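# Untie the cord from a bunch of flowers

## Task

Remove the cord that binds the flowers, leaving the stems undeformed and the blooms unsquashed.

## Robot and tools

Robot: two arms, left_arm and right_arm, each ending in a two-finger parallel gripper with a camera on its wrist. Roots sit at about (+0.031, +0.228, 0) m for left_arm and (-0.045, -0.372, 0) m for right_arm, turned very slightly about z. Cameras: cam_high and cam_low are fixed and look at the table from a stand behind the arms; cam_left_wrist and cam_right_wrist ride on the hands. All images are 896x504.

Frame: every position, orientation and offset uses the scene frame. Its origin is on the table surface halfway between the nominal bases, +x points out across the table, +z up, and left_arm is on the +y side. Arm names do not match left/right in the pictures. On each gripper the fingers point along its own +z and spread along its own y. end_effector_position is the spot between the pads, roughly 1 cm short of the tips. Reported poses may be off by a few cm.

execute_actions(actions, cameras): actions is a list of actions. Each action is a table of up to 15 rows, one row per 1/30 s step; if fewer rows are given, the last one is held to fill 15 steps. A row is always 14 numbers in [-1, 1]: left_arm dx, dy, dz, rx, ry, rz, opening, then the same seven for right_arm. The six pose numbers are offsets, not poses: they are measured from that arm's Hand target as it was when the action began (every row of the action counts from that same start), along scene axes, with 1.0 meaning 0.6 m or 180 degrees. rx, ry, rz form one rotation vector, turning about the Hand target point. Sending the same offset in a later action moves the arm further. Opening is absolute: +1 fully open (0.094 m), -1 shut. Six zeros for an arm re-requests its current Hand target; a zero opening is a real command, so repeat the present opening to leave a gripper alone. cameras: list of names, ["all"] or []; by default images come only when actions is empty. An empty actions list also returns the full state.

move(target, speed, blend, opening_speed, grip_force, blocking, cameras): drives each gripper in a straight line. target is one 14-number row laid out as above, or a list of up to 15 such rows; every row is an offset from the Hand targets at the start of the move, not from the preceding row. speed: m/s, 0.002 to 2.9, default 0.25, one value or one per row; rotation is capped at twice that in rad/s. blend: corner rounding radius in m for waypoint lists; 0 stops at each point. opening_speed: rate of finger change per second on the -1..1 scale, at least 0.2; use it to close gently. grip_force: newtons per finger pad, 10 to 50 (full), one value or one per arm; it persists, and low values close slowly. blocking=false returns after about 0.5 s while the move continues. Paths last at least 0.5 s and at most 10 s, and do not avoid obstacles or the other arm. The result adds a move: line with the ending (done, off_target, moving, held, fault) and limits (paced means the sent pose was clipped, held means steps were withheld). done means within 10 mm and 2 degrees; neither done nor off_target tells you about contact.

wait(seconds): 0 to 10, lets time pass with commands held; returns early if a move finishes. stop(): brakes a running move, needing some distance. zoom_image(camera, region): closer look at the newest image of one camera, region [x0, y0, x1, y1] in pixels from the top-left, at most 504 by 504. read_manual(section): licence texts only. finished_scene(scene): ends scene 1 or 2 for good; the goal must already hold with the robot let go.

Result lines: end_effector_position (m) and end_effector_quat_wxyz in the scene frame; Hand target, the last commanded pose after clipping, which the next offsets start from; Tool commands; grip_measured, finger opening on the -1..1 scale (reads slightly wide when empty, a little narrower than a held part); grip_effort_nm, gripper motor effort, negative closing; joint positions, velocities (may say within noise), torques; motor temperatures. MOTOR HOT appears at 75 °C; at 90 °C the arm folds up and stays idle for the scene.

Behaviour to expect: each step the orientation command is clipped to 40 degrees from the measured one. Grippers often stop a few cm short of the target because of friction and weight; resend the gap as an offset. An arm blocked by something keeps pushing until you command its target back beyond the gripper. Faster moves hit harder and track worse.

Avoid: letting anything fall or be left off the table; grippers, housings or wrist cameras touching each other (a clash between arms can fail the scene); one gripper closing on the other's fingers; slamming or pushing hard on objects or fixtures; strain on the wrist-camera cables, whose touches count as the hand's; routing a path near an arm's own base; holding loads or stretched poses long enough to overheat. For the flowers, use a low grip_force and slow opening_speed so stems and blooms are not crushed or bent, and release by opening well beyond grip_measured.

Each tool is called after "Emit:" as name(argument=value, ...) on one line, values as JSON.

## Session

Emit:
execute_actions(actions=[])

Scene clock: 0.00 s.
left_arm: end_effector_position=(+0.4331, +0.2685, +0.0990) grip_measured=+1.000 grip_effort_nm=n/a end_effector_quat_wxyz=(+0.565, -0.066, +0.822, +0.026) | right_arm: end_effector_position=(+0.3561, -0.3864, +0.1161) grip_measured=+1.000 grip_effort_nm=n/a end_effector_quat_wxyz=(+0.589, +0.054, +0.806, -0.007)
Joint positions: left_arm=[0.091 1.526 0.415 0.742 -0.046 -0.052 0.094] | right_arm=[-0.036 1.478 0.394 0.772 0.066 0.076 0.094]
Joint velocities: within noise
Joint torques (N m): no reading
Motor temperatures (°C): left_arm=[27 26 31 28 27 27 25] | right_arm=[26 26 26 26 27 24 25]
Heat: left arm: 31 °C; right arm: 27 °C.
Hand target: left_arm +0.4345, +0.2687, +0.1027; +0.568, -0.066, +0.820, +0.027 | right_arm +0.3597, -0.3865, +0.1271; +0.602, +0.054, +0.797, -0.006
Tool commands: left_gripper/opening=+1.0 right_gripper/opening=+1.0
camera_calibration:
cam_left_wrist: T_world_to_cam=[[0.174163, -0.979946, 0.09682, 0.177206], [-0.860623, -0.199258, -0.468641, 0.489648], [0.478534, -0.00170579, -0.878067, 0.00653898], [0, 0, 0, 1]] pos_world=[0.38741, 0.27123, 0.218053]
cam_right_wrist: T_world_to_cam=[[-0.0394317, -0.996988, 0.066784, -0.387082], [-0.84789, -0.00197896, -0.530168, 0.38063], [0.528703, -0.077531, -0.845258, 0.010268], [0, 0, 0, 1]] pos_world=[0.30204, -0.384366, 0.236328]

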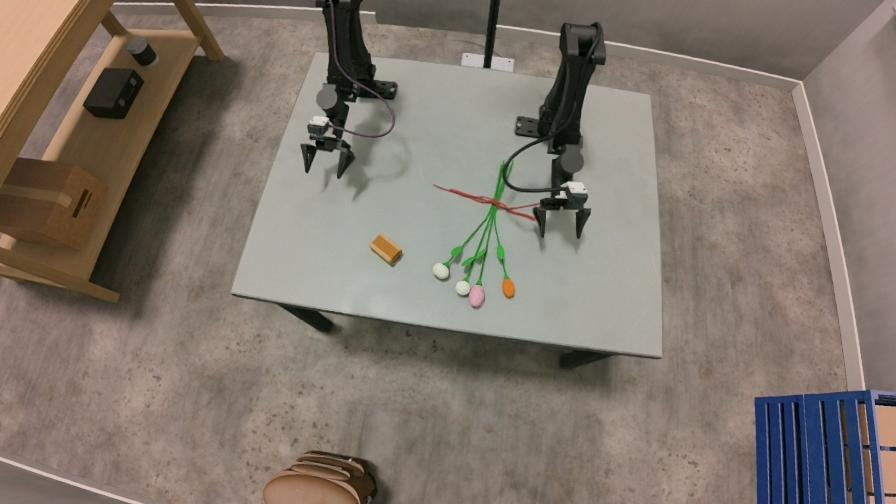

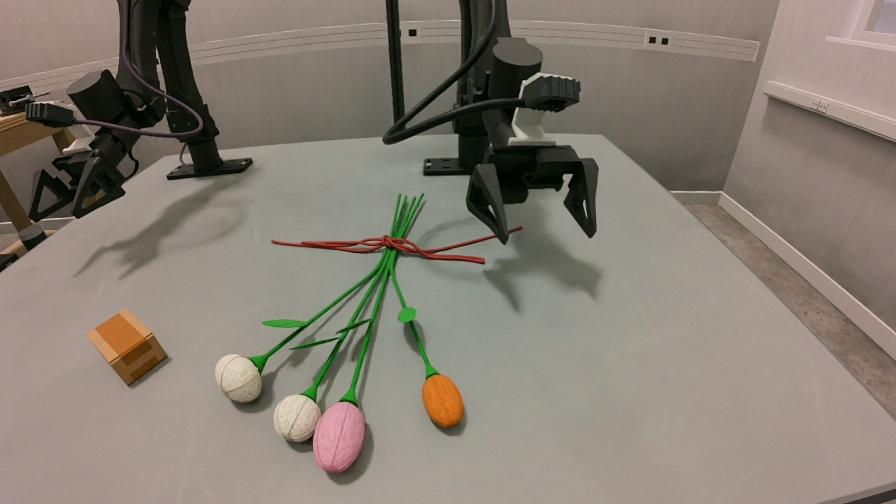

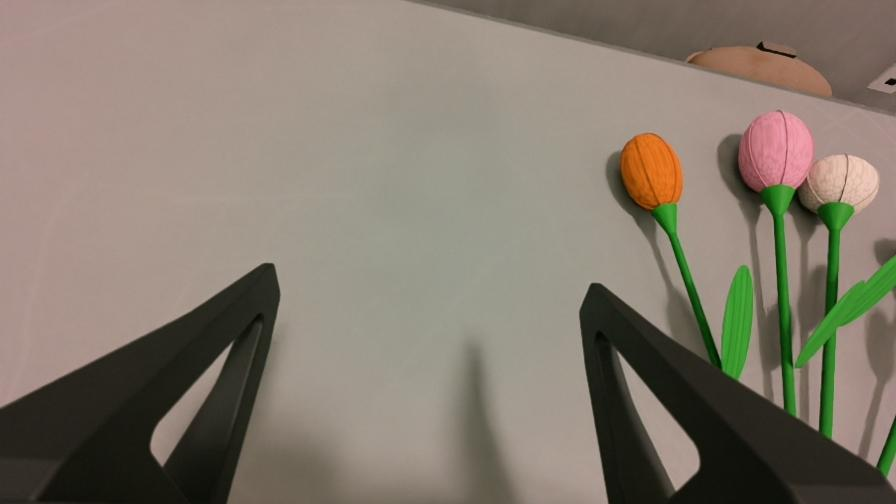

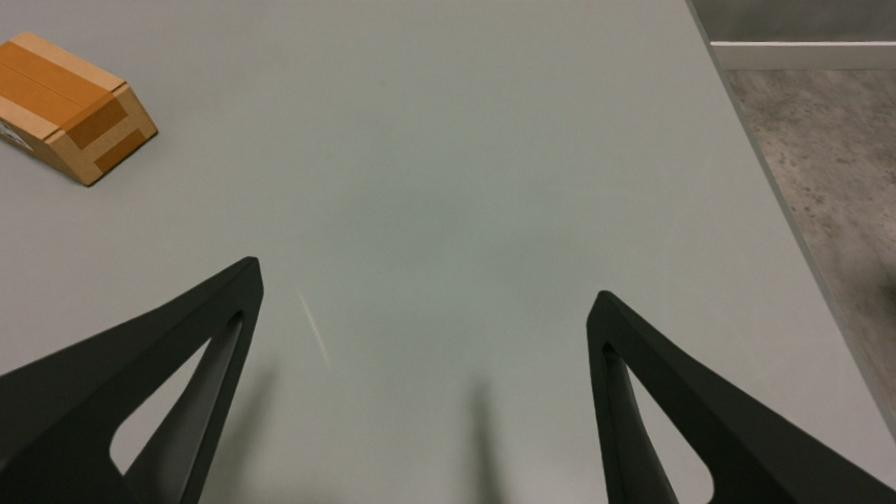

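Emit:
zoom_image(camera="cam_high", region=[420, 150, 560, 230])

Emit:
zoom_image(camera="cam_low", region=[260, 180, 540, 340])

Scaled by 3.600 from the camera's 896x504 image, which has a finer 1280x720 frame.

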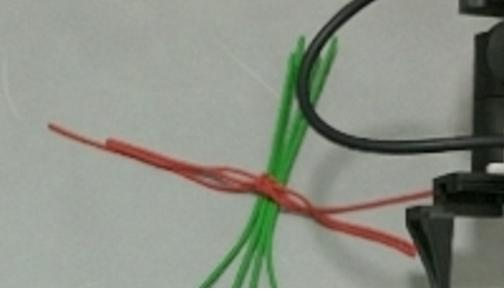

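Scaled by 1.800 from the camera's 896x504 image, which has a finer 1280x720 frame.

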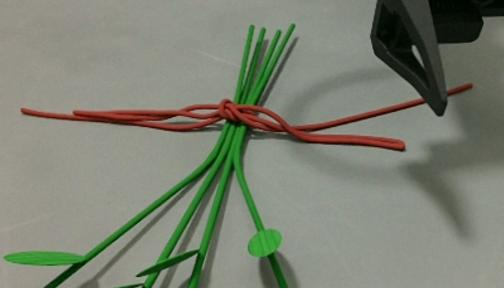

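Emit:
move(target=[-0.266,0.035,0.09,-0.307,0.279,0.389,1,-0.128,0.444,0.05,0.317,0.311,-0.387,1], cameras=["all"])

Scene clock: 24.70 s.
left_arm: end_effector_position=(+0.2723, +0.2875, +0.1530) grip_measured=+1.000 grip_effort_nm=-0.01 end_effector_quat_wxyz=(-0.002, +0.703, -0.712, +0.002) | right_arm: end_effector_position=(+0.2818, -0.1172, +0.1544) grip_measured=+1.000 grip_effort_nm=0.01 end_effector_quat_wxyz=(-0.018, +0.661, +0.750, +0.022)
Joint positions: left_arm=[0.253 1.48 1.328 -1.412 0.001 -1.318 0.094] | right_arm=[0.613 2.137 2.15 -1.549 -0.045 2.086 0.094]
Joint torques (N m): left_arm=[0.49 -3.86 8.13 0.36 0.02 -0.1] | right_arm=[-0.76 -8.66 8.65 0.34 -0.06 0.07]
Motor temperatures (°C): left_arm=[27 27 34 32 27 27 25] | right_arm=[26 27 29 31 27 24 25]
Heat: left arm: 34 °C; right arm: 31 °C.
Hand target: left_arm +0.2748, +0.2897, +0.1567; -0.001, +0.707, -0.707, +0.000 | right_arm +0.2828, -0.1200, +0.1570; -0.001, +0.706, +0.708, +0.000
Off the commanded pose: left_arm 0.005 m, 1 deg | right_arm 0.004 m, 8 deg.
joint sent to its limit (right arm) — joint 4 (wrist pitch), lower limit; joint 6 (wrist roll), upper limit. The joint targets are off in orientation, not in position.
move: off_target (right_arm)
camera_calibration:
cam_left_wrist: T_world_to_cam=[[0.998107, 0.0613792, -0.00390151, -0.289662], [0.0491116, -0.75722, 0.651311, 0.121693], [0.0370226, -0.650269, -0.758801, 0.419333], [0, 0, 0, 1]] pos_world=[0.267612, 0.382607, 0.237801]
cam_right_wrist: T_world_to_cam=[[-0.967174, -0.252127, -0.0317306, 0.239834], [-0.20528, 0.701587, 0.682376, 0.05262], [-0.149784, 0.666489, -0.730313, 0.363554], [0, 0, 0, 1]] pos_world=[0.297218, -0.218754, 0.237212]

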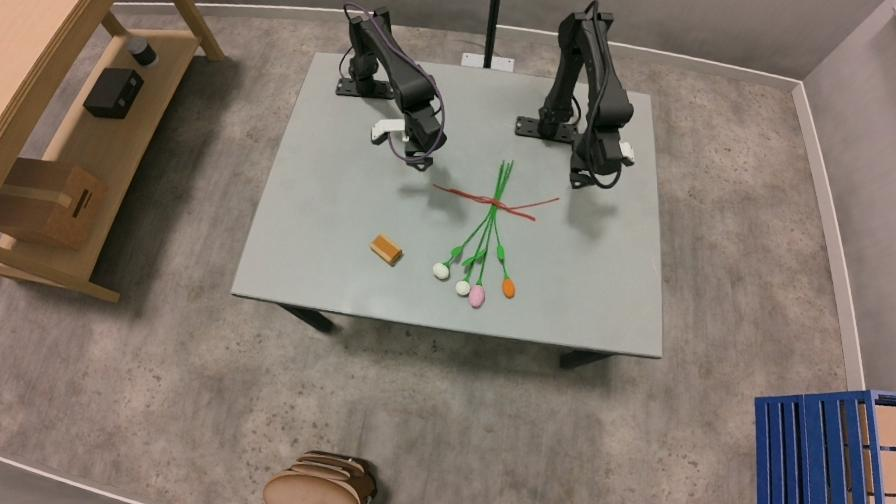

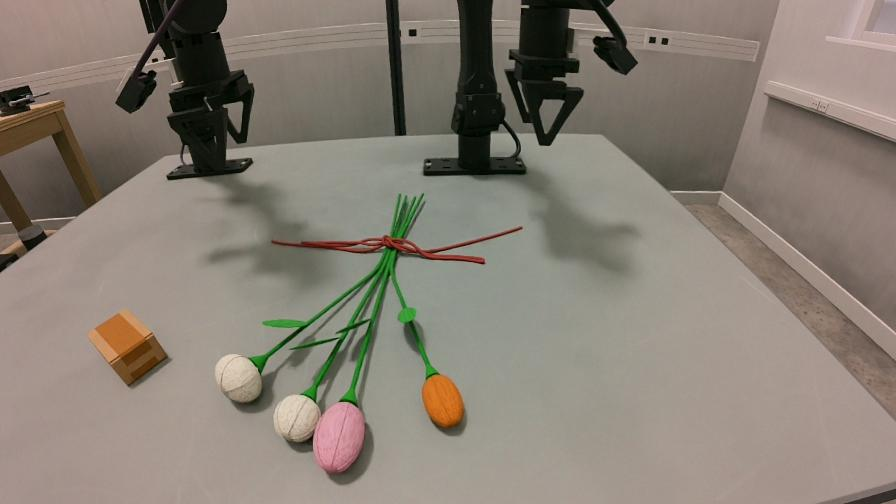

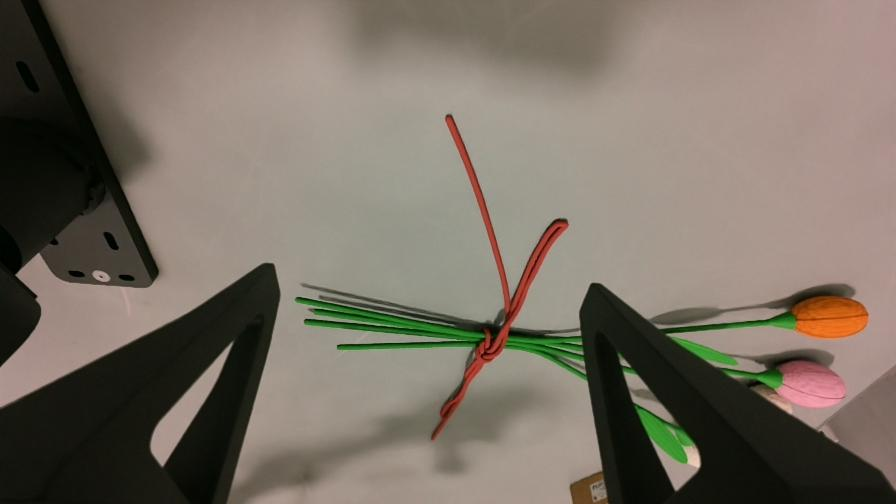

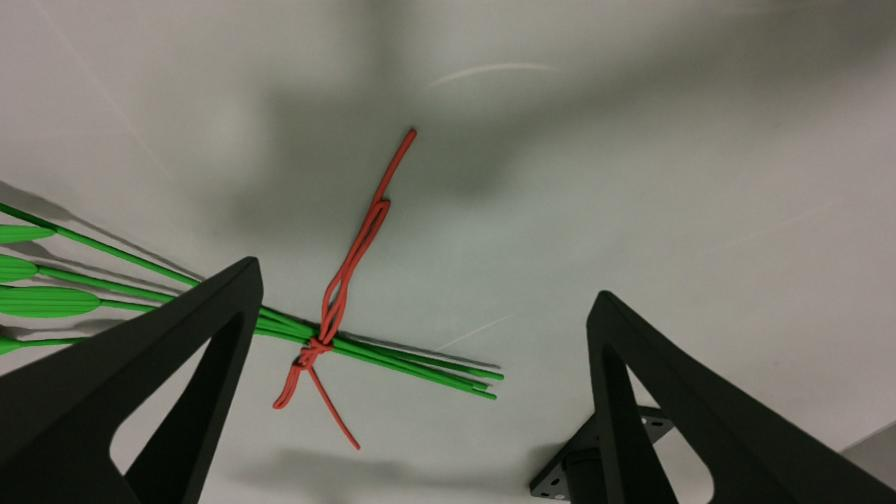

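Emit:
move(target=[0.0155,-0.046,-0.219,0,0,0,-0.2,0.022,0.075,-0.22,0,0,0,-0.2], cameras=["all"])

Scene clock: 32.20 s.
left_arm: end_effector_position=(+0.2873, +0.2622, +0.0323) grip_measured=-0.198 grip_effort_nm=-0.10 end_effector_quat_wxyz=(-0.006, +0.706, -0.709, +0.009) | right_arm: end_effector_position=(+0.2964, -0.0765, +0.0247) grip_measured=-0.199 grip_effort_nm=-0.06 end_effector_quat_wxyz=(-0.036, +0.645, +0.763, +0.000)
Joint positions: left_arm=[0.148 1.58 0.933 -0.904 0.007 -1.432 0.038] | right_arm=[0.656 2.347 1.978 -1.216 -0.07 2.086 0.038]
Joint torques (N m): left_arm=[-0.44 -4.29 4.31 0.7 -0.07 -0.1] | right_arm=[0.42 -11.47 5.48 0.62 -0.04 0.07]
Heat: left arm: 34 °C; right arm: 30 °C.
Hand target: left_arm +0.2842, +0.2620, +0.0253; -0.001, +0.707, -0.707, +0.000 | right_arm +0.2961, -0.0750, +0.0252; -0.001, +0.707, +0.708, +0.000
Off the commanded pose: left_arm 0.008 m, 1 deg | right_arm 0.002 m, 10 deg.
joint sent to its limit (right arm) — joint 6 (wrist roll), upper limit. The joint targets are off in orientation, not in position.
move: off_target (right_arm)
camera_calibration:
cam_left_wrist: T_world_to_cam=[[0.997493, 0.0700365, 0.0101604, -0.306088], [0.0462711, -0.754062, 0.655171, 0.18027], [0.0535474, -0.653058, -0.755412, 0.306594], [0, 0, 0, 1]] pos_world=[0.280562, 0.357596, 0.116607]
cam_right_wrist: T_world_to_cam=[[-0.95568, -0.293509, 0.0229648, 0.252042], [-0.198434, 0.699803, 0.686221, 0.11321], [-0.217483, 0.651251, -0.727031, 0.262653], [0, 0, 0, 1]] pos_world=[0.320459, -0.176302, 0.107482]

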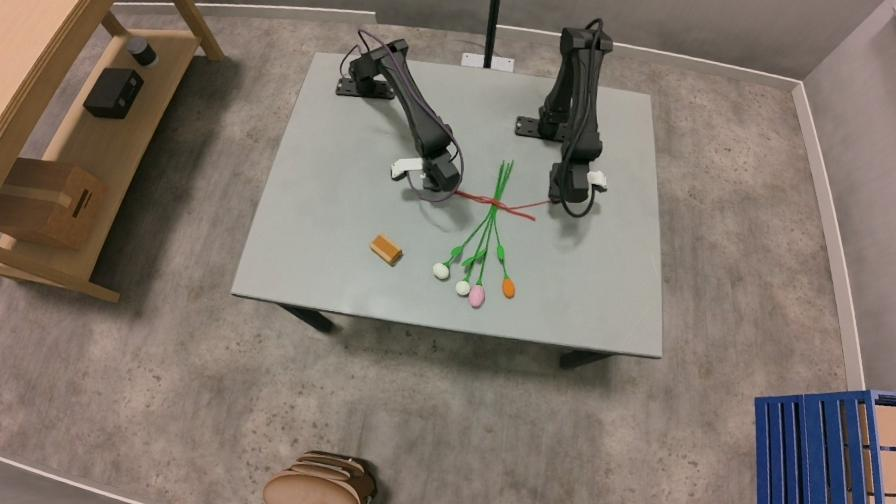

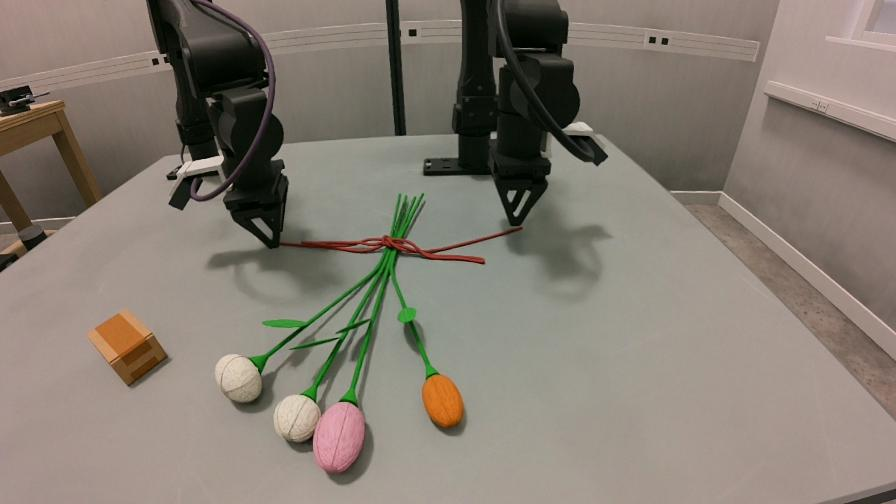

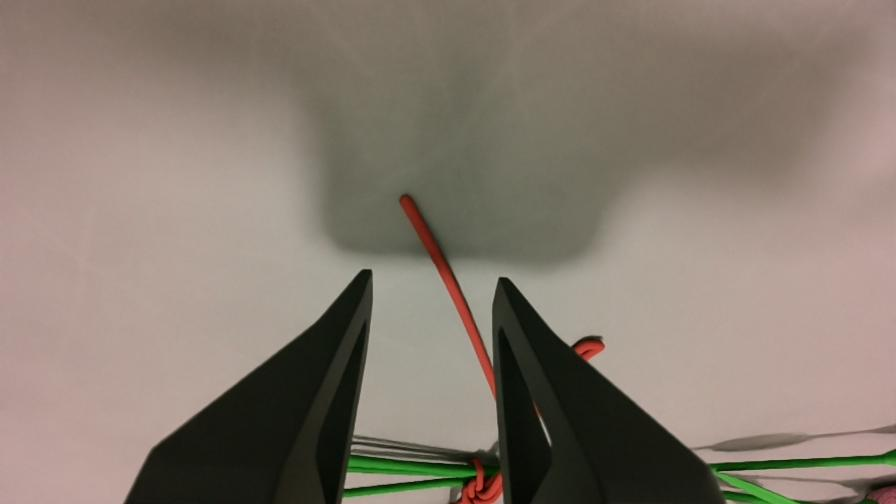

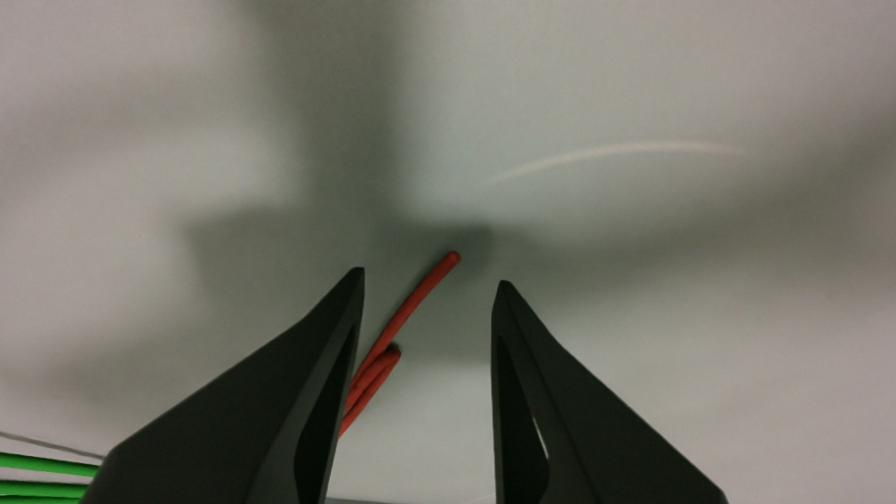

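Emit:
move(target=[-0.005,0,-0.031,0,0,0,-0.2,-0.010,0.010,-0.022,0,0,0,-0.2], speed=0.05, cameras=["cam_left_wrist","cam_right_wrist"])

Scene clock: 39.90 s.
left_arm: end_effector_position=(+0.2863, +0.2621, +0.0149) grip_measured=-0.198 grip_effort_nm=-0.10 end_effector_quat_wxyz=(-0.008, +0.706, -0.709, +0.010) | right_arm: end_effector_position=(+0.2935, -0.0725, +0.0177) grip_measured=-0.199 grip_effort_nm=-0.05 end_effector_quat_wxyz=(-0.035, +0.641, +0.767, +0.002)
Joint positions: left_arm=[0.148 1.602 0.879 -0.823 0.007 -1.432 0.038] | right_arm=[0.667 2.347 1.95 -1.182 -0.07 2.087 0.038]
Joint torques (N m): left_arm=[-0.39 -4.19 4.01 0.65 -0.06 -0.06] | right_arm=[0.96 -10.76 4.74 0.73 -0.09 0.08]
Heat: left arm: 33 °C; right arm: 31 °C.
Hand target: left_arm +0.2812, +0.2620, +0.0067; -0.001, +0.707, -0.707, +0.000 | right_arm +0.2901, -0.0691, +0.0120; -0.001, +0.707, +0.708, +0.000
Off the commanded pose: left_arm 0.010 m, 1 deg | right_arm 0.007 m, 11 deg.
joint sent to its limit (right arm) — joint 6 (wrist roll), upper limit. The joint targets are off in orientation, not in position.
move: off_target (right_arm)
camera_calibration:
cam_left_wrist: T_world_to_cam=[[0.997421, 0.070091, 0.0154504, -0.304938], [0.0428744, -0.754484, 0.654917, 0.192714], [0.0575608, -0.652565, -0.755543, 0.292116], [0, 0, 0, 1]] pos_world=[0.279074, 0.357398, 0.0992055]
cam_right_wrist: T_world_to_cam=[[-0.952672, -0.303475, 0.0178302, 0.249109], [-0.208512, 0.694993, 0.688119, 0.117259], [-0.221219, 0.651834, -0.725379, 0.255453], [0, 0, 0, 1]] pos_world=[0.31828, -0.172409, 0.100171]
Images, in order (width x height): cam_left_wrist 896x504, cam_right_wrist 896x504.

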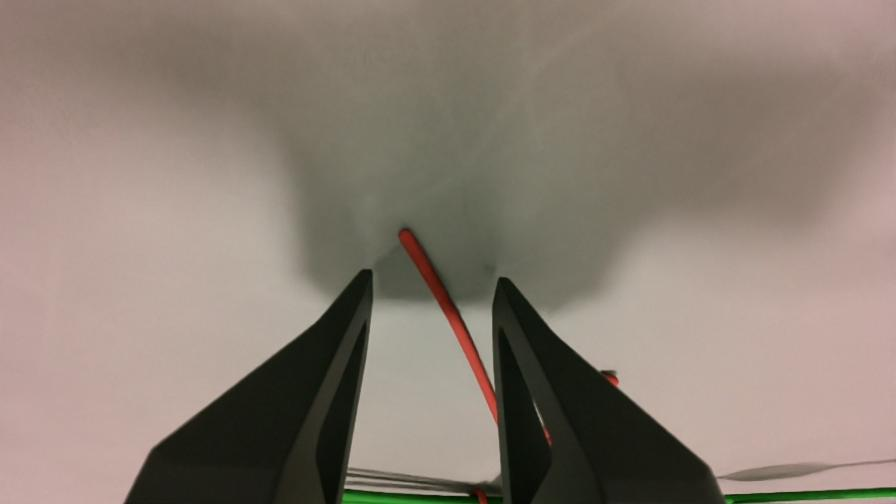

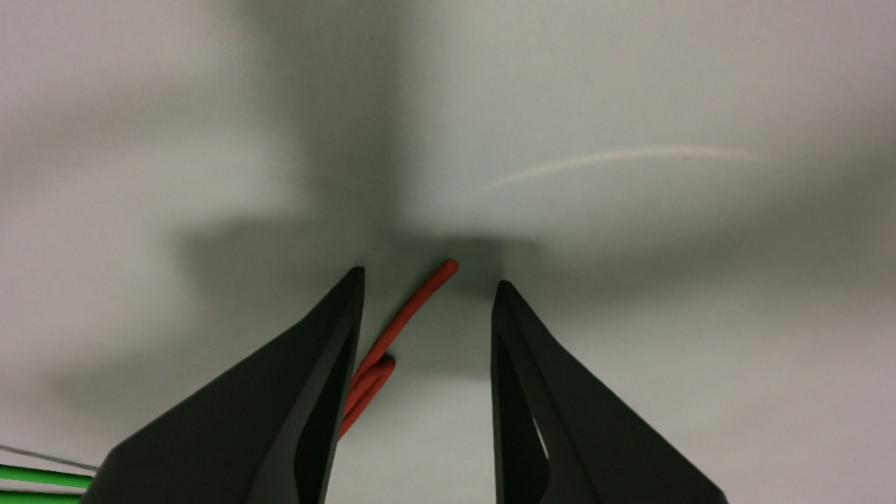

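Emit:
move(target=[-0.003,0,-0.009,0,0,0,-0.2,-0.0145,0.011,-0.012,0,0,0,-0.2], speed=0.04, cameras=["cam_left_wrist","cam_right_wrist"])

Scene clock: 44.40 s.
left_arm: end_effector_position=(+0.2852, +0.2619, +0.0107) grip_measured=-0.198 grip_effort_nm=-0.09 end_effector_quat_wxyz=(-0.010, +0.706, -0.709, +0.012) | right_arm: end_effector_position=(+0.2924, -0.0716, +0.0159) grip_measured=-0.199 grip_effort_nm=-0.05 end_effector_quat_wxyz=(-0.026, +0.639, +0.769, +0.003)
Joint positions: left_arm=[0.148 1.602 0.86 -0.799 0.007 -1.432 0.038] | right_arm=[0.677 2.342 1.936 -1.169 -0.053 2.09 0.038]
Joint torques (N m): left_arm=[-0.18 -3.97 3.97 0.7 -0.06 -0.03] | right_arm=[2.04 -10.41 3.47 0.89 -0.31 0.03]
Motor temperatures (°C): left_arm=[27 28 33 30 27 27 25] | right_arm=[26 32 29 29 27 24 25]
Heat: left arm: 33 °C; right arm: 32 °C.
Hand target: left_arm +0.2793, +0.2620, +0.0013; -0.001, +0.707, -0.707, +0.000 | right_arm +0.2813, -0.0625, +0.0046; +0.000, +0.706, +0.708, +0.000
Off the commanded pose: left_arm 0.011 m, 2 deg | right_arm 0.018 m, 11 deg.
joint sent to its limit (right arm) — joint 6 (wrist roll), upper limit. The joint targets are off in orientation, not in position.
move: off_target (left_arm, right_arm)
camera_calibration:
cam_left_wrist: T_world_to_cam=[[0.997342, 0.0700595, 0.0200198, -0.303776], [0.039888, -0.754895, 0.654632, 0.196317], [0.060976, -0.652093, -0.755683, 0.28787], [0, 0, 0, 1]] pos_world=[0.277585, 0.357199, 0.0951044]
cam_right_wrist: T_world_to_cam=[[-0.950828, -0.309624, 0.00761867, 0.247571], [-0.222786, 0.700829, 0.677647, 0.122449], [-0.215155, 0.642629, -0.735348, 0.251093], [0, 0, 0, 1]] pos_world=[0.316701, -0.170521, 0.0997772]
Images, in order (width x height): cam_left_wrist 896x504, cam_right_wrist 896x504.

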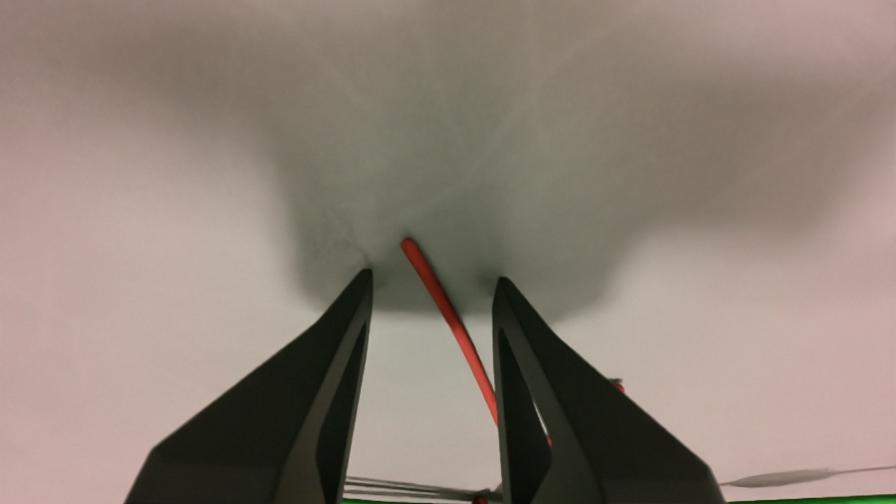

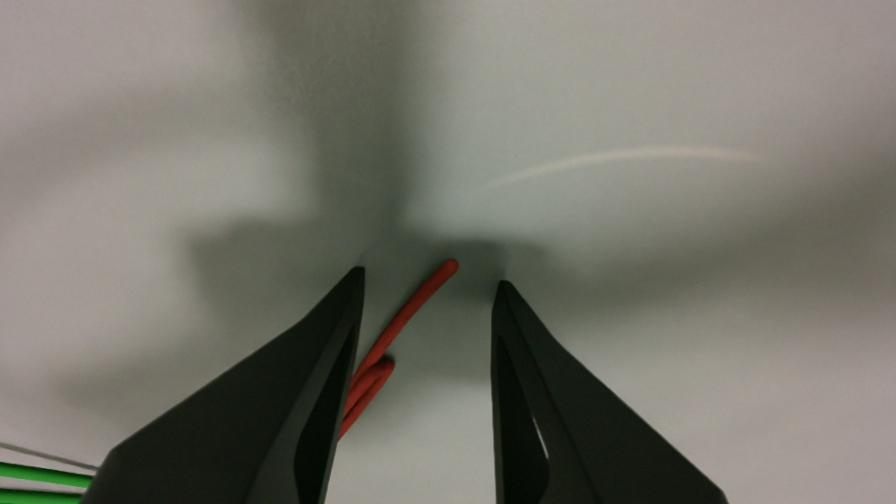

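Emit:
move(target=[[0,0,0.006,0,0,0,-1,0.0087,-0.006,0.04,0,0,0,-0.2],[0,0,0.006,0,0,0,-1,0.0065,-0.004,0.014,0,0,0,-0.2]], speed=0.05, opening_speed=0.6, cameras=["cam_left_wrist","cam_right_wrist"])

Scene clock: 52.50 s.
left_arm: end_effector_position=(+0.2853, +0.2619, +0.0107) grip_measured=-0.982 grip_effort_nm=-1.00 end_effector_quat_wxyz=(-0.010, +0.706, -0.709, +0.012) | right_arm: end_effector_position=(+0.2928, -0.0714, +0.0172) grip_measured=-0.199 grip_effort_nm=-0.05 end_effector_quat_wxyz=(-0.026, +0.639, +0.769, +0.004)
Joint positions: left_arm=[0.148 1.602 0.86 -0.798 0.007 -1.432 0.001] | right_arm=[0.677 2.341 1.939 -1.17 -0.053 2.09 0.038]
Joint torques (N m): left_arm=[-0.25 -4.4 4.55 0.52 -0.05 -0.07] | right_arm=[1.24 -10.86 5.01 0.67 -0.28 0.03]
Heat: left arm: 33 °C; right arm: 33 °C.
Hand target: left_arm +0.2794, +0.2620, +0.0049; -0.001, +0.707, -0.707, +0.000 | right_arm +0.2853, -0.0648, +0.0132; +0.000, +0.706, +0.708, +0.001
Off the commanded pose: left_arm 0.008 m, 2 deg | right_arm 0.011 m, 11 deg.
joint sent to its limit (right arm) — joint 6 (wrist roll), upper limit. The joint targets are off in orientation, not in position.
move: off_target (right_arm)
camera_calibration:
cam_left_wrist: T_world_to_cam=[[0.997325, 0.0700658, 0.0208054, -0.303957], [0.0393798, -0.754923, 0.65463, 0.19654], [0.0615737, -0.65206, -0.755663, 0.287749], [0, 0, 0, 1]] pos_world=[0.277687, 0.357299, 0.0951043]
cam_right_wrist: T_world_to_cam=[[-0.950863, -0.309565, 0.00535952, 0.248064], [-0.224077, 0.700017, 0.678061, 0.121772], [-0.213656, 0.643542, -0.734987, 0.25153], [0, 0, 0, 1]] pos_world=[0.316902, -0.170321, 0.100973]
Images, in order (width x height): cam_left_wrist 896x504, cam_right_wrist 896x504.

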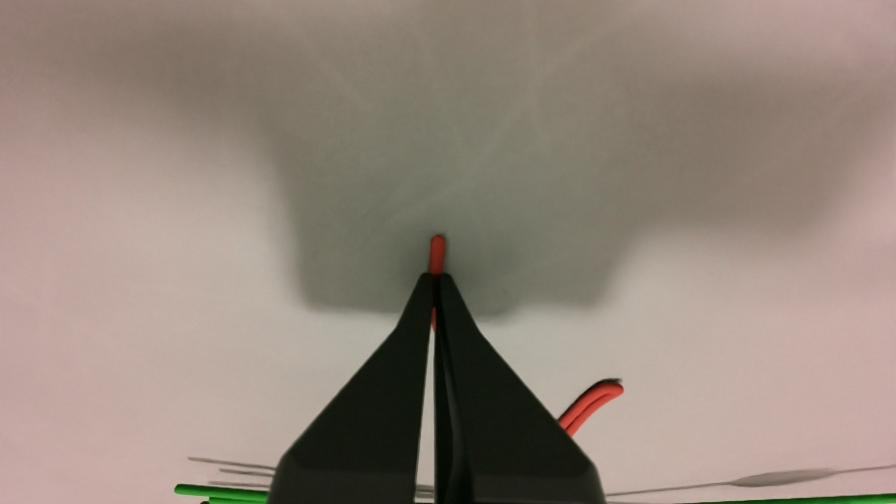

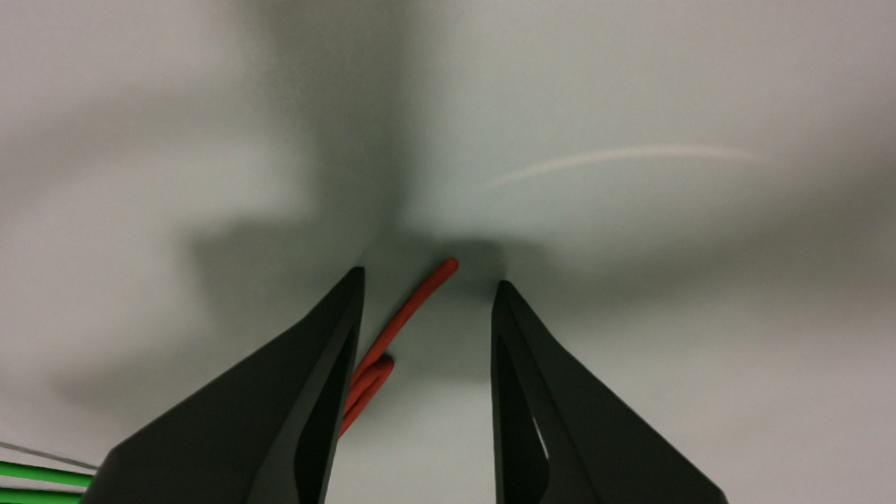

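Emit:
move(target=[[0,0,0,0,0,0,-1,-0.005,0.006,0.1,0,0,0,-0.2],[0,0,0,0,0,0,-1,-0.005,0.005,-0.006,0,0,0,-0.2]], speed=0.08, cameras=["cam_left_wrist","cam_right_wrist"])

Scene clock: 58.70 s.
left_arm: end_effector_position=(+0.2853, +0.2619, +0.0107) grip_measured=-0.982 grip_effort_nm=-1.00 end_effector_quat_wxyz=(-0.010, +0.706, -0.709, +0.012) | right_arm: end_effector_position=(+0.2860, -0.0637, +0.0180) grip_measured=-0.199 grip_effort_nm=-0.05 end_effector_quat_wxyz=(-0.041, +0.634, +0.772, +0.006)
Joint positions: left_arm=[0.148 1.602 0.86 -0.798 0.007 -1.432 0.001] | right_arm=[0.688 2.341 1.94 -1.172 -0.083 2.09 0.038]
Joint torques (N m): left_arm=[-0.18 -4.42 4.59 0.51 -0.07 -0.07] | right_arm=[0.91 -10.28 4.71 0.75 -0.06 0.03]
Heat: left arm: 33 °C; right arm: 34 °C.
Hand target: left_arm +0.2794, +0.2620, +0.0049; -0.001, +0.707, -0.707, +0.000 | right_arm +0.2824, -0.0618, +0.0096; +0.000, +0.707, +0.708, +0.001
Off the commanded pose: left_arm 0.008 m, 2 deg | right_arm 0.009 m, 12 deg.
joint sent to its limit (right arm) — joint 6 (wrist roll), upper limit. The joint targets are off in orientation, not in position.
move: off_target (right_arm)
camera_calibration:
cam_left_wrist: T_world_to_cam=[[0.997325, 0.0700658, 0.0208054, -0.303957], [0.0393798, -0.754923, 0.65463, 0.19654], [0.0615737, -0.65206, -0.755663, 0.287749], [0, 0, 0, 1]] pos_world=[0.277687, 0.357299, 0.0951043]
cam_right_wrist: T_world_to_cam=[[-0.947295, -0.31992, 0.0168405, 0.24212], [-0.217903, 0.681969, 0.698167, 0.111069], [-0.234842, 0.6577, -0.715737, 0.252287], [0, 0, 0, 1]] pos_world=[0.312809, -0.164216, 0.0989493]
Images, in order (width x height): cam_left_wrist 896x504, cam_right_wrist 896x504.

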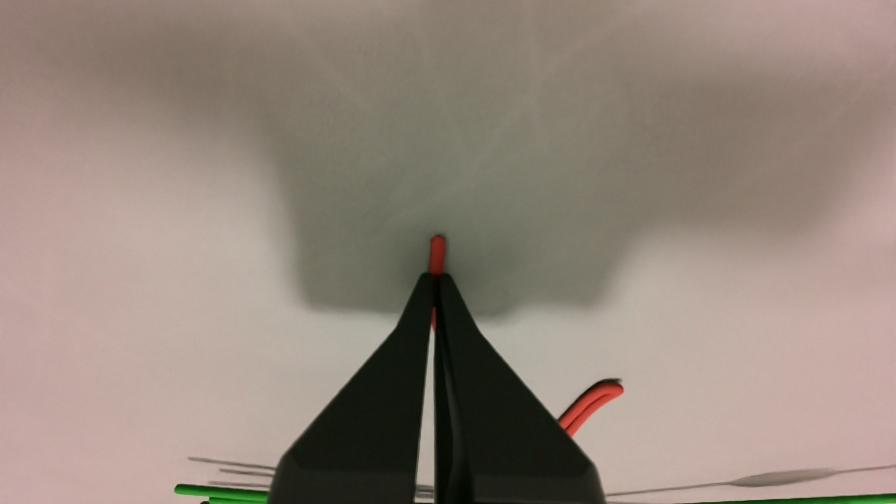

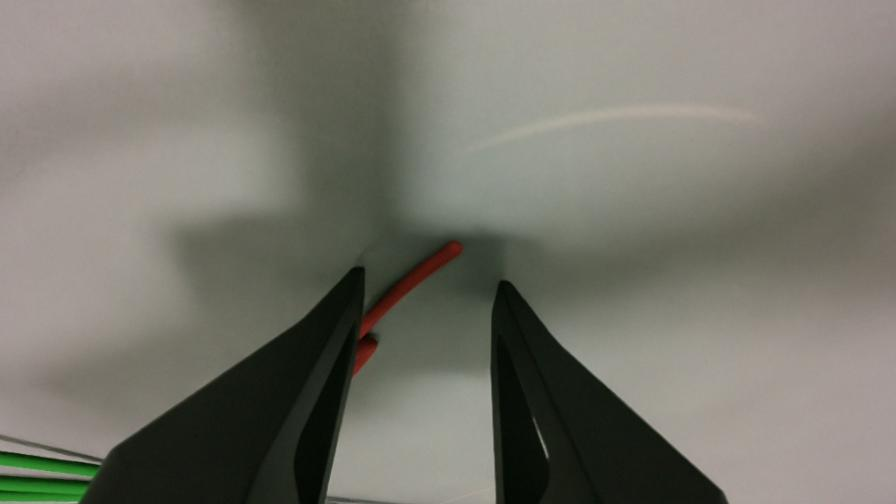

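Emit:
move(target=[0,0,0,0,0,0,-1,0,0,-0.004,0,0,0,-1], opening_speed=0.6, cameras=["cam_low","cam_right_wrist"])

Scene clock: 61.60 s.
left_arm: end_effector_position=(+0.2853, +0.2619, +0.0107) grip_measured=-0.982 grip_effort_nm=-1.00 end_effector_quat_wxyz=(-0.010, +0.706, -0.709, +0.012) | right_arm: end_effector_position=(+0.2920, -0.0585, +0.0166) grip_measured=-0.959 grip_effort_nm=-0.93 end_effector_quat_wxyz=(-0.038, +0.634, +0.772, +0.022)
Joint positions: left_arm=[0.148 1.602 0.86 -0.798 0.007 -1.432 0.001] | right_arm=[0.688 2.341 1.935 -1.134 -0.083 2.09 0.002]
Joint torques (N m): left_arm=[-0.18 -4.31 4.57 0.51 -0.05 -0.09] | right_arm=[1.09 -10.39 4.34 0.52 -0.02 0.03]
Heat: left arm: 33 °C; right arm: 35 °C.
Hand target: left_arm +0.2794, +0.2620, +0.0049; -0.001, +0.707, -0.707, +0.000 | right_arm +0.2824, -0.0619, +0.0072; -0.001, +0.707, +0.708, +0.001
Off the commanded pose: left_arm 0.008 m, 2 deg | right_arm 0.014 m, 12 deg.
joint sent to its limit (right arm) — joint 6 (wrist roll), upper limit. The joint targets are off in orientation, not in position.
move: off_target (right_arm)
camera_calibration:
cam_right_wrist: T_world_to_cam=[[-0.947332, -0.31998, -0.0132168, 0.249956], [-0.235171, 0.667046, 0.706926, 0.113842], [-0.217386, 0.672802, -0.707164, 0.245012], [0, 0, 0, 1]] pos_world=[0.316826, -0.160801, 0.0960892]
Images, in order (width x height): cam_low 896x504, cam_right_wrist 896x504.

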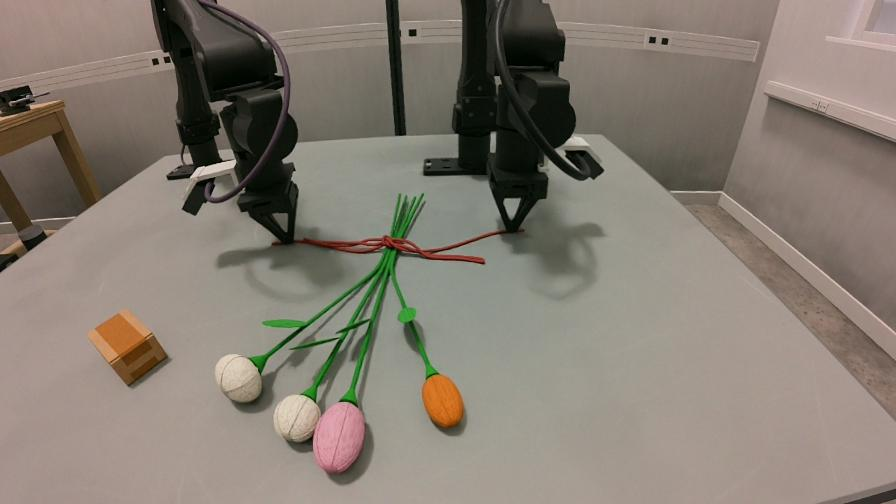

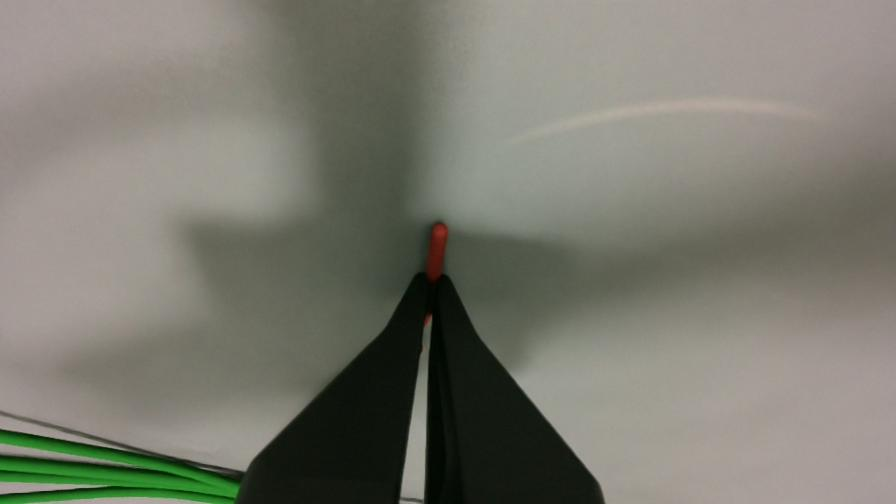

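Emit:
move(target=[0,0.1,0.03,0,0,0,-1,0,-0.1,0.03,0,0,0,-1], speed=0.05, cameras=["cam_high","cam_low","cam_left_wrist"])

Emit:
zoom_image(camera="cam_low", region=[240, 180, 560, 340])

Scene clock: 65.93 s.
left_arm: end_effector_position=(+0.2771, +0.3168, +0.0215) grip_measured=-0.982 grip_effort_nm=-0.99 end_effector_quat_wxyz=(-0.002, +0.707, -0.707, +0.009) | right_arm: end_effector_position=(+0.2795, -0.1134, +0.0160) grip_measured=-0.963 grip_effort_nm=-1.02 end_effector_quat_wxyz=(-0.042, +0.665, +0.746, -0.001)
Joint positions: left_arm=[0.366 1.619 0.926 -0.868 0.014 -1.219 0.001] | right_arm=[0.608 2.204 1.701 -1.087 -0.081 2.09 0.002]
Joint torques (N m): left_arm=[0.65 -4.45 7.38 0.36 -0.11 0.06] | right_arm=[-0.62 -12.72 4.53 0.46 0.22 0.02]
Heat: left arm: 33 °C; right arm: 35 °C.
Hand target: left_arm +0.2793, +0.3221, +0.0229; -0.001, +0.707, -0.707, +0.000 | right_arm +0.2824, -0.1219, +0.0252; -0.001, +0.707, +0.708, +0.000
Off the commanded pose: left_arm 0.006 m, 1 deg | right_arm 0.013 m, 8 deg.
joint sent to its limit (right arm) — joint 6 (wrist roll), upper limit. The joint targets are off in orientation, not in position.
move: off_target (right_arm)
camera_calibration:
cam_left_wrist: T_world_to_cam=[[0.997149, 0.0753895, 0.00335675, -0.30105], [0.0544637, -0.749735, 0.659493, 0.225221], [0.0522356, -0.65743, -0.751703, 0.336354], [0, 0, 0, 1]] pos_world=[0.270355, 0.412681, 0.105318]
Images, in order (width x height): cam_high 896x504, cam_low 896x504, cam_left_wrist 896x504.

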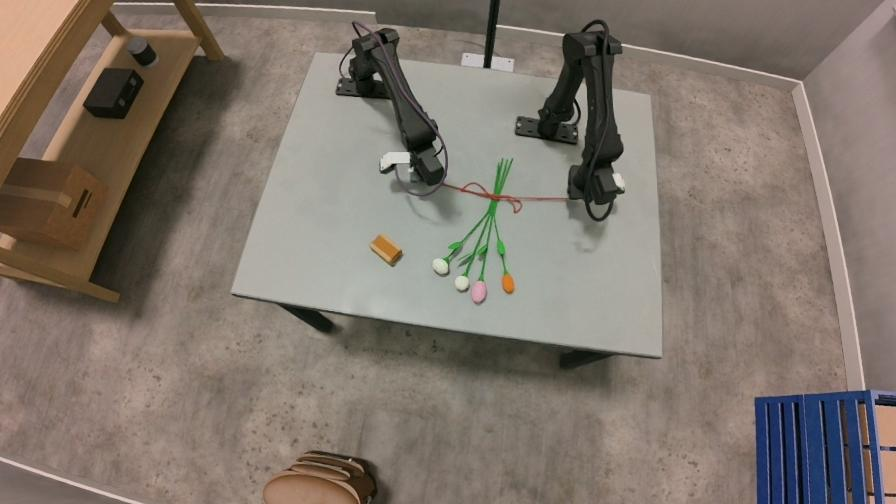

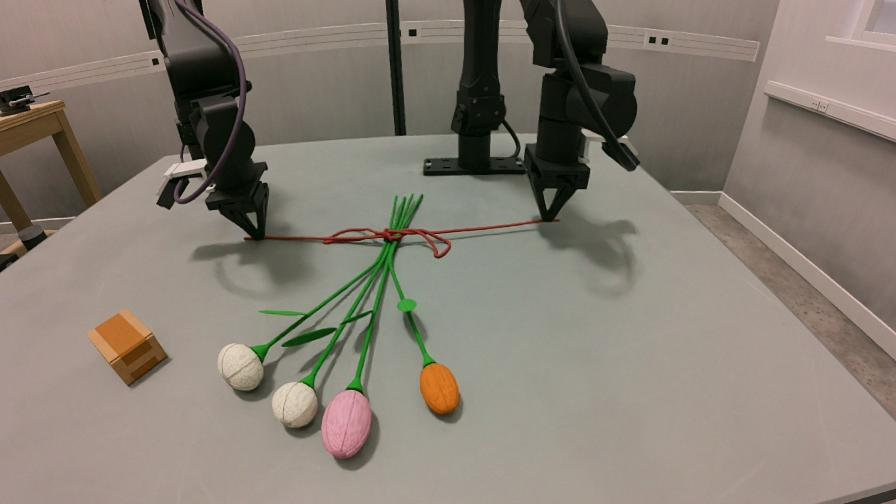

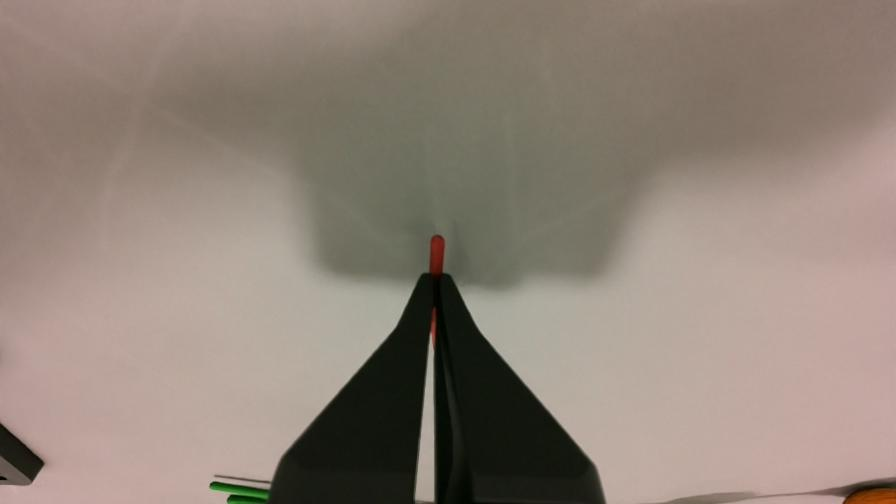

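Scaled by 1.575 from the camera's 896x504 image, which has a finer 1280x720 frame.

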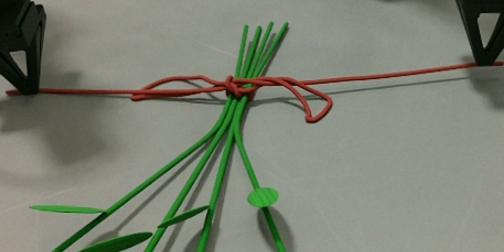

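Emit:
move(target=[0,0.1,0.0,0,0,0,-1,0,-0.1,0.01,0,0,0,-1], speed=0.05, cameras=["cam_high","cam_low"])

Emit:
zoom_image(camera="cam_low", region=[240, 180, 560, 340])

Scene clock: 69.60 s.
left_arm: end_effector_position=(+0.2774, +0.3765, +0.0225) grip_measured=-0.982 grip_effort_nm=-1.00 end_effector_quat_wxyz=(-0.003, +0.708, -0.706, +0.008) | right_arm: end_effector_position=(+0.2771, -0.1782, +0.0184) grip_measured=-0.963 grip_effort_nm=-1.02 end_effector_quat_wxyz=(-0.017, +0.704, +0.710, -0.016)
Joint positions: left_arm=[0.561 1.713 1.035 -0.884 0.014 -1.026 0.001] | right_arm=[0.5 2.073 1.505 -1.042 -0.024 2.09 0.002]
Joint torques (N m): left_arm=[0.39 -5.16 7.41 0.4 -0.12 0.07] | right_arm=[-0.29 -12.34 4.97 0.55 0.18 0.02]
Heat: left arm: 34 °C; right arm: 35 °C.
Hand target: left_arm +0.2794, +0.3820, +0.0229; -0.001, +0.707, -0.707, +0.000 | right_arm +0.2823, -0.1819, +0.0311; -0.001, +0.707, +0.708, +0.000
Off the commanded pose: left_arm 0.006 m, 1 deg | right_arm 0.014 m, 3 deg.
move: off_target (right_arm)
Images, in order (width x height): cam_high 896x504, cam_low 896x504.

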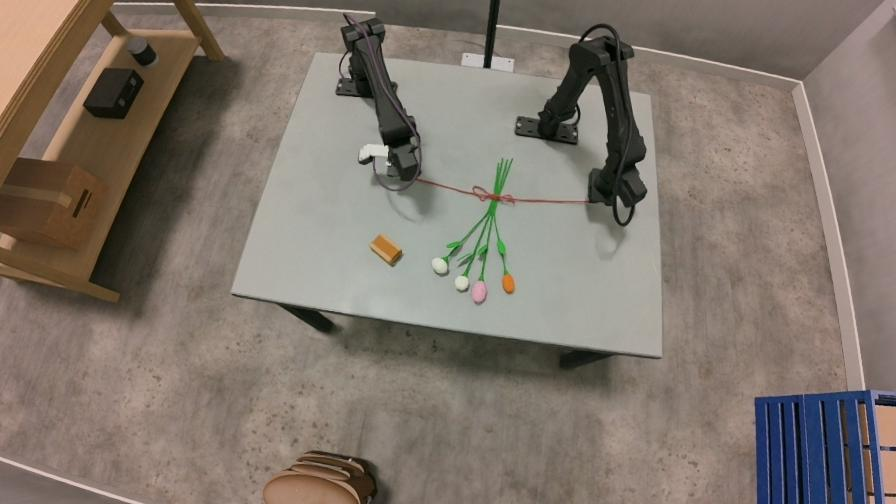

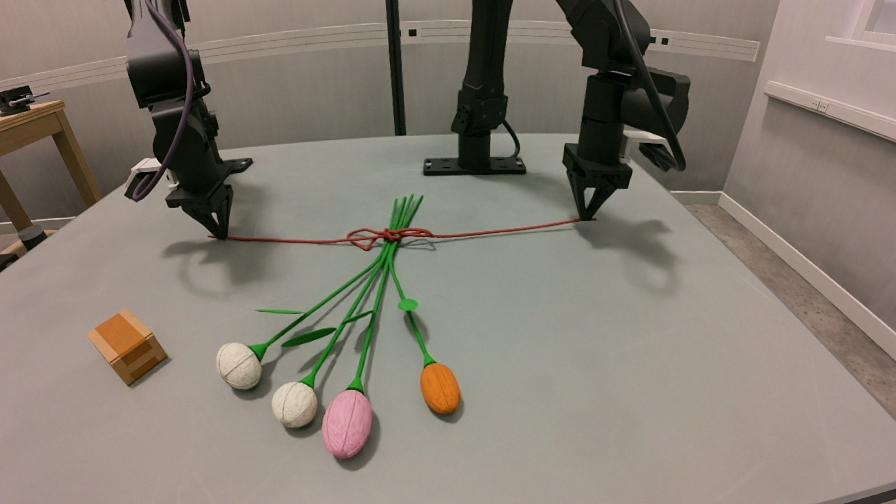

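Scaled by 1.575 from the camera's 896x504 image, which has a finer 1280x720 frame.

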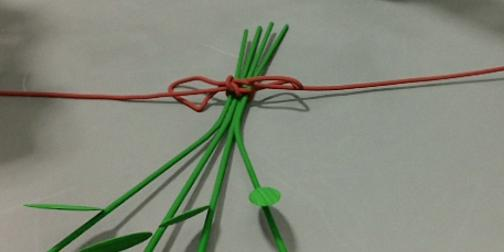

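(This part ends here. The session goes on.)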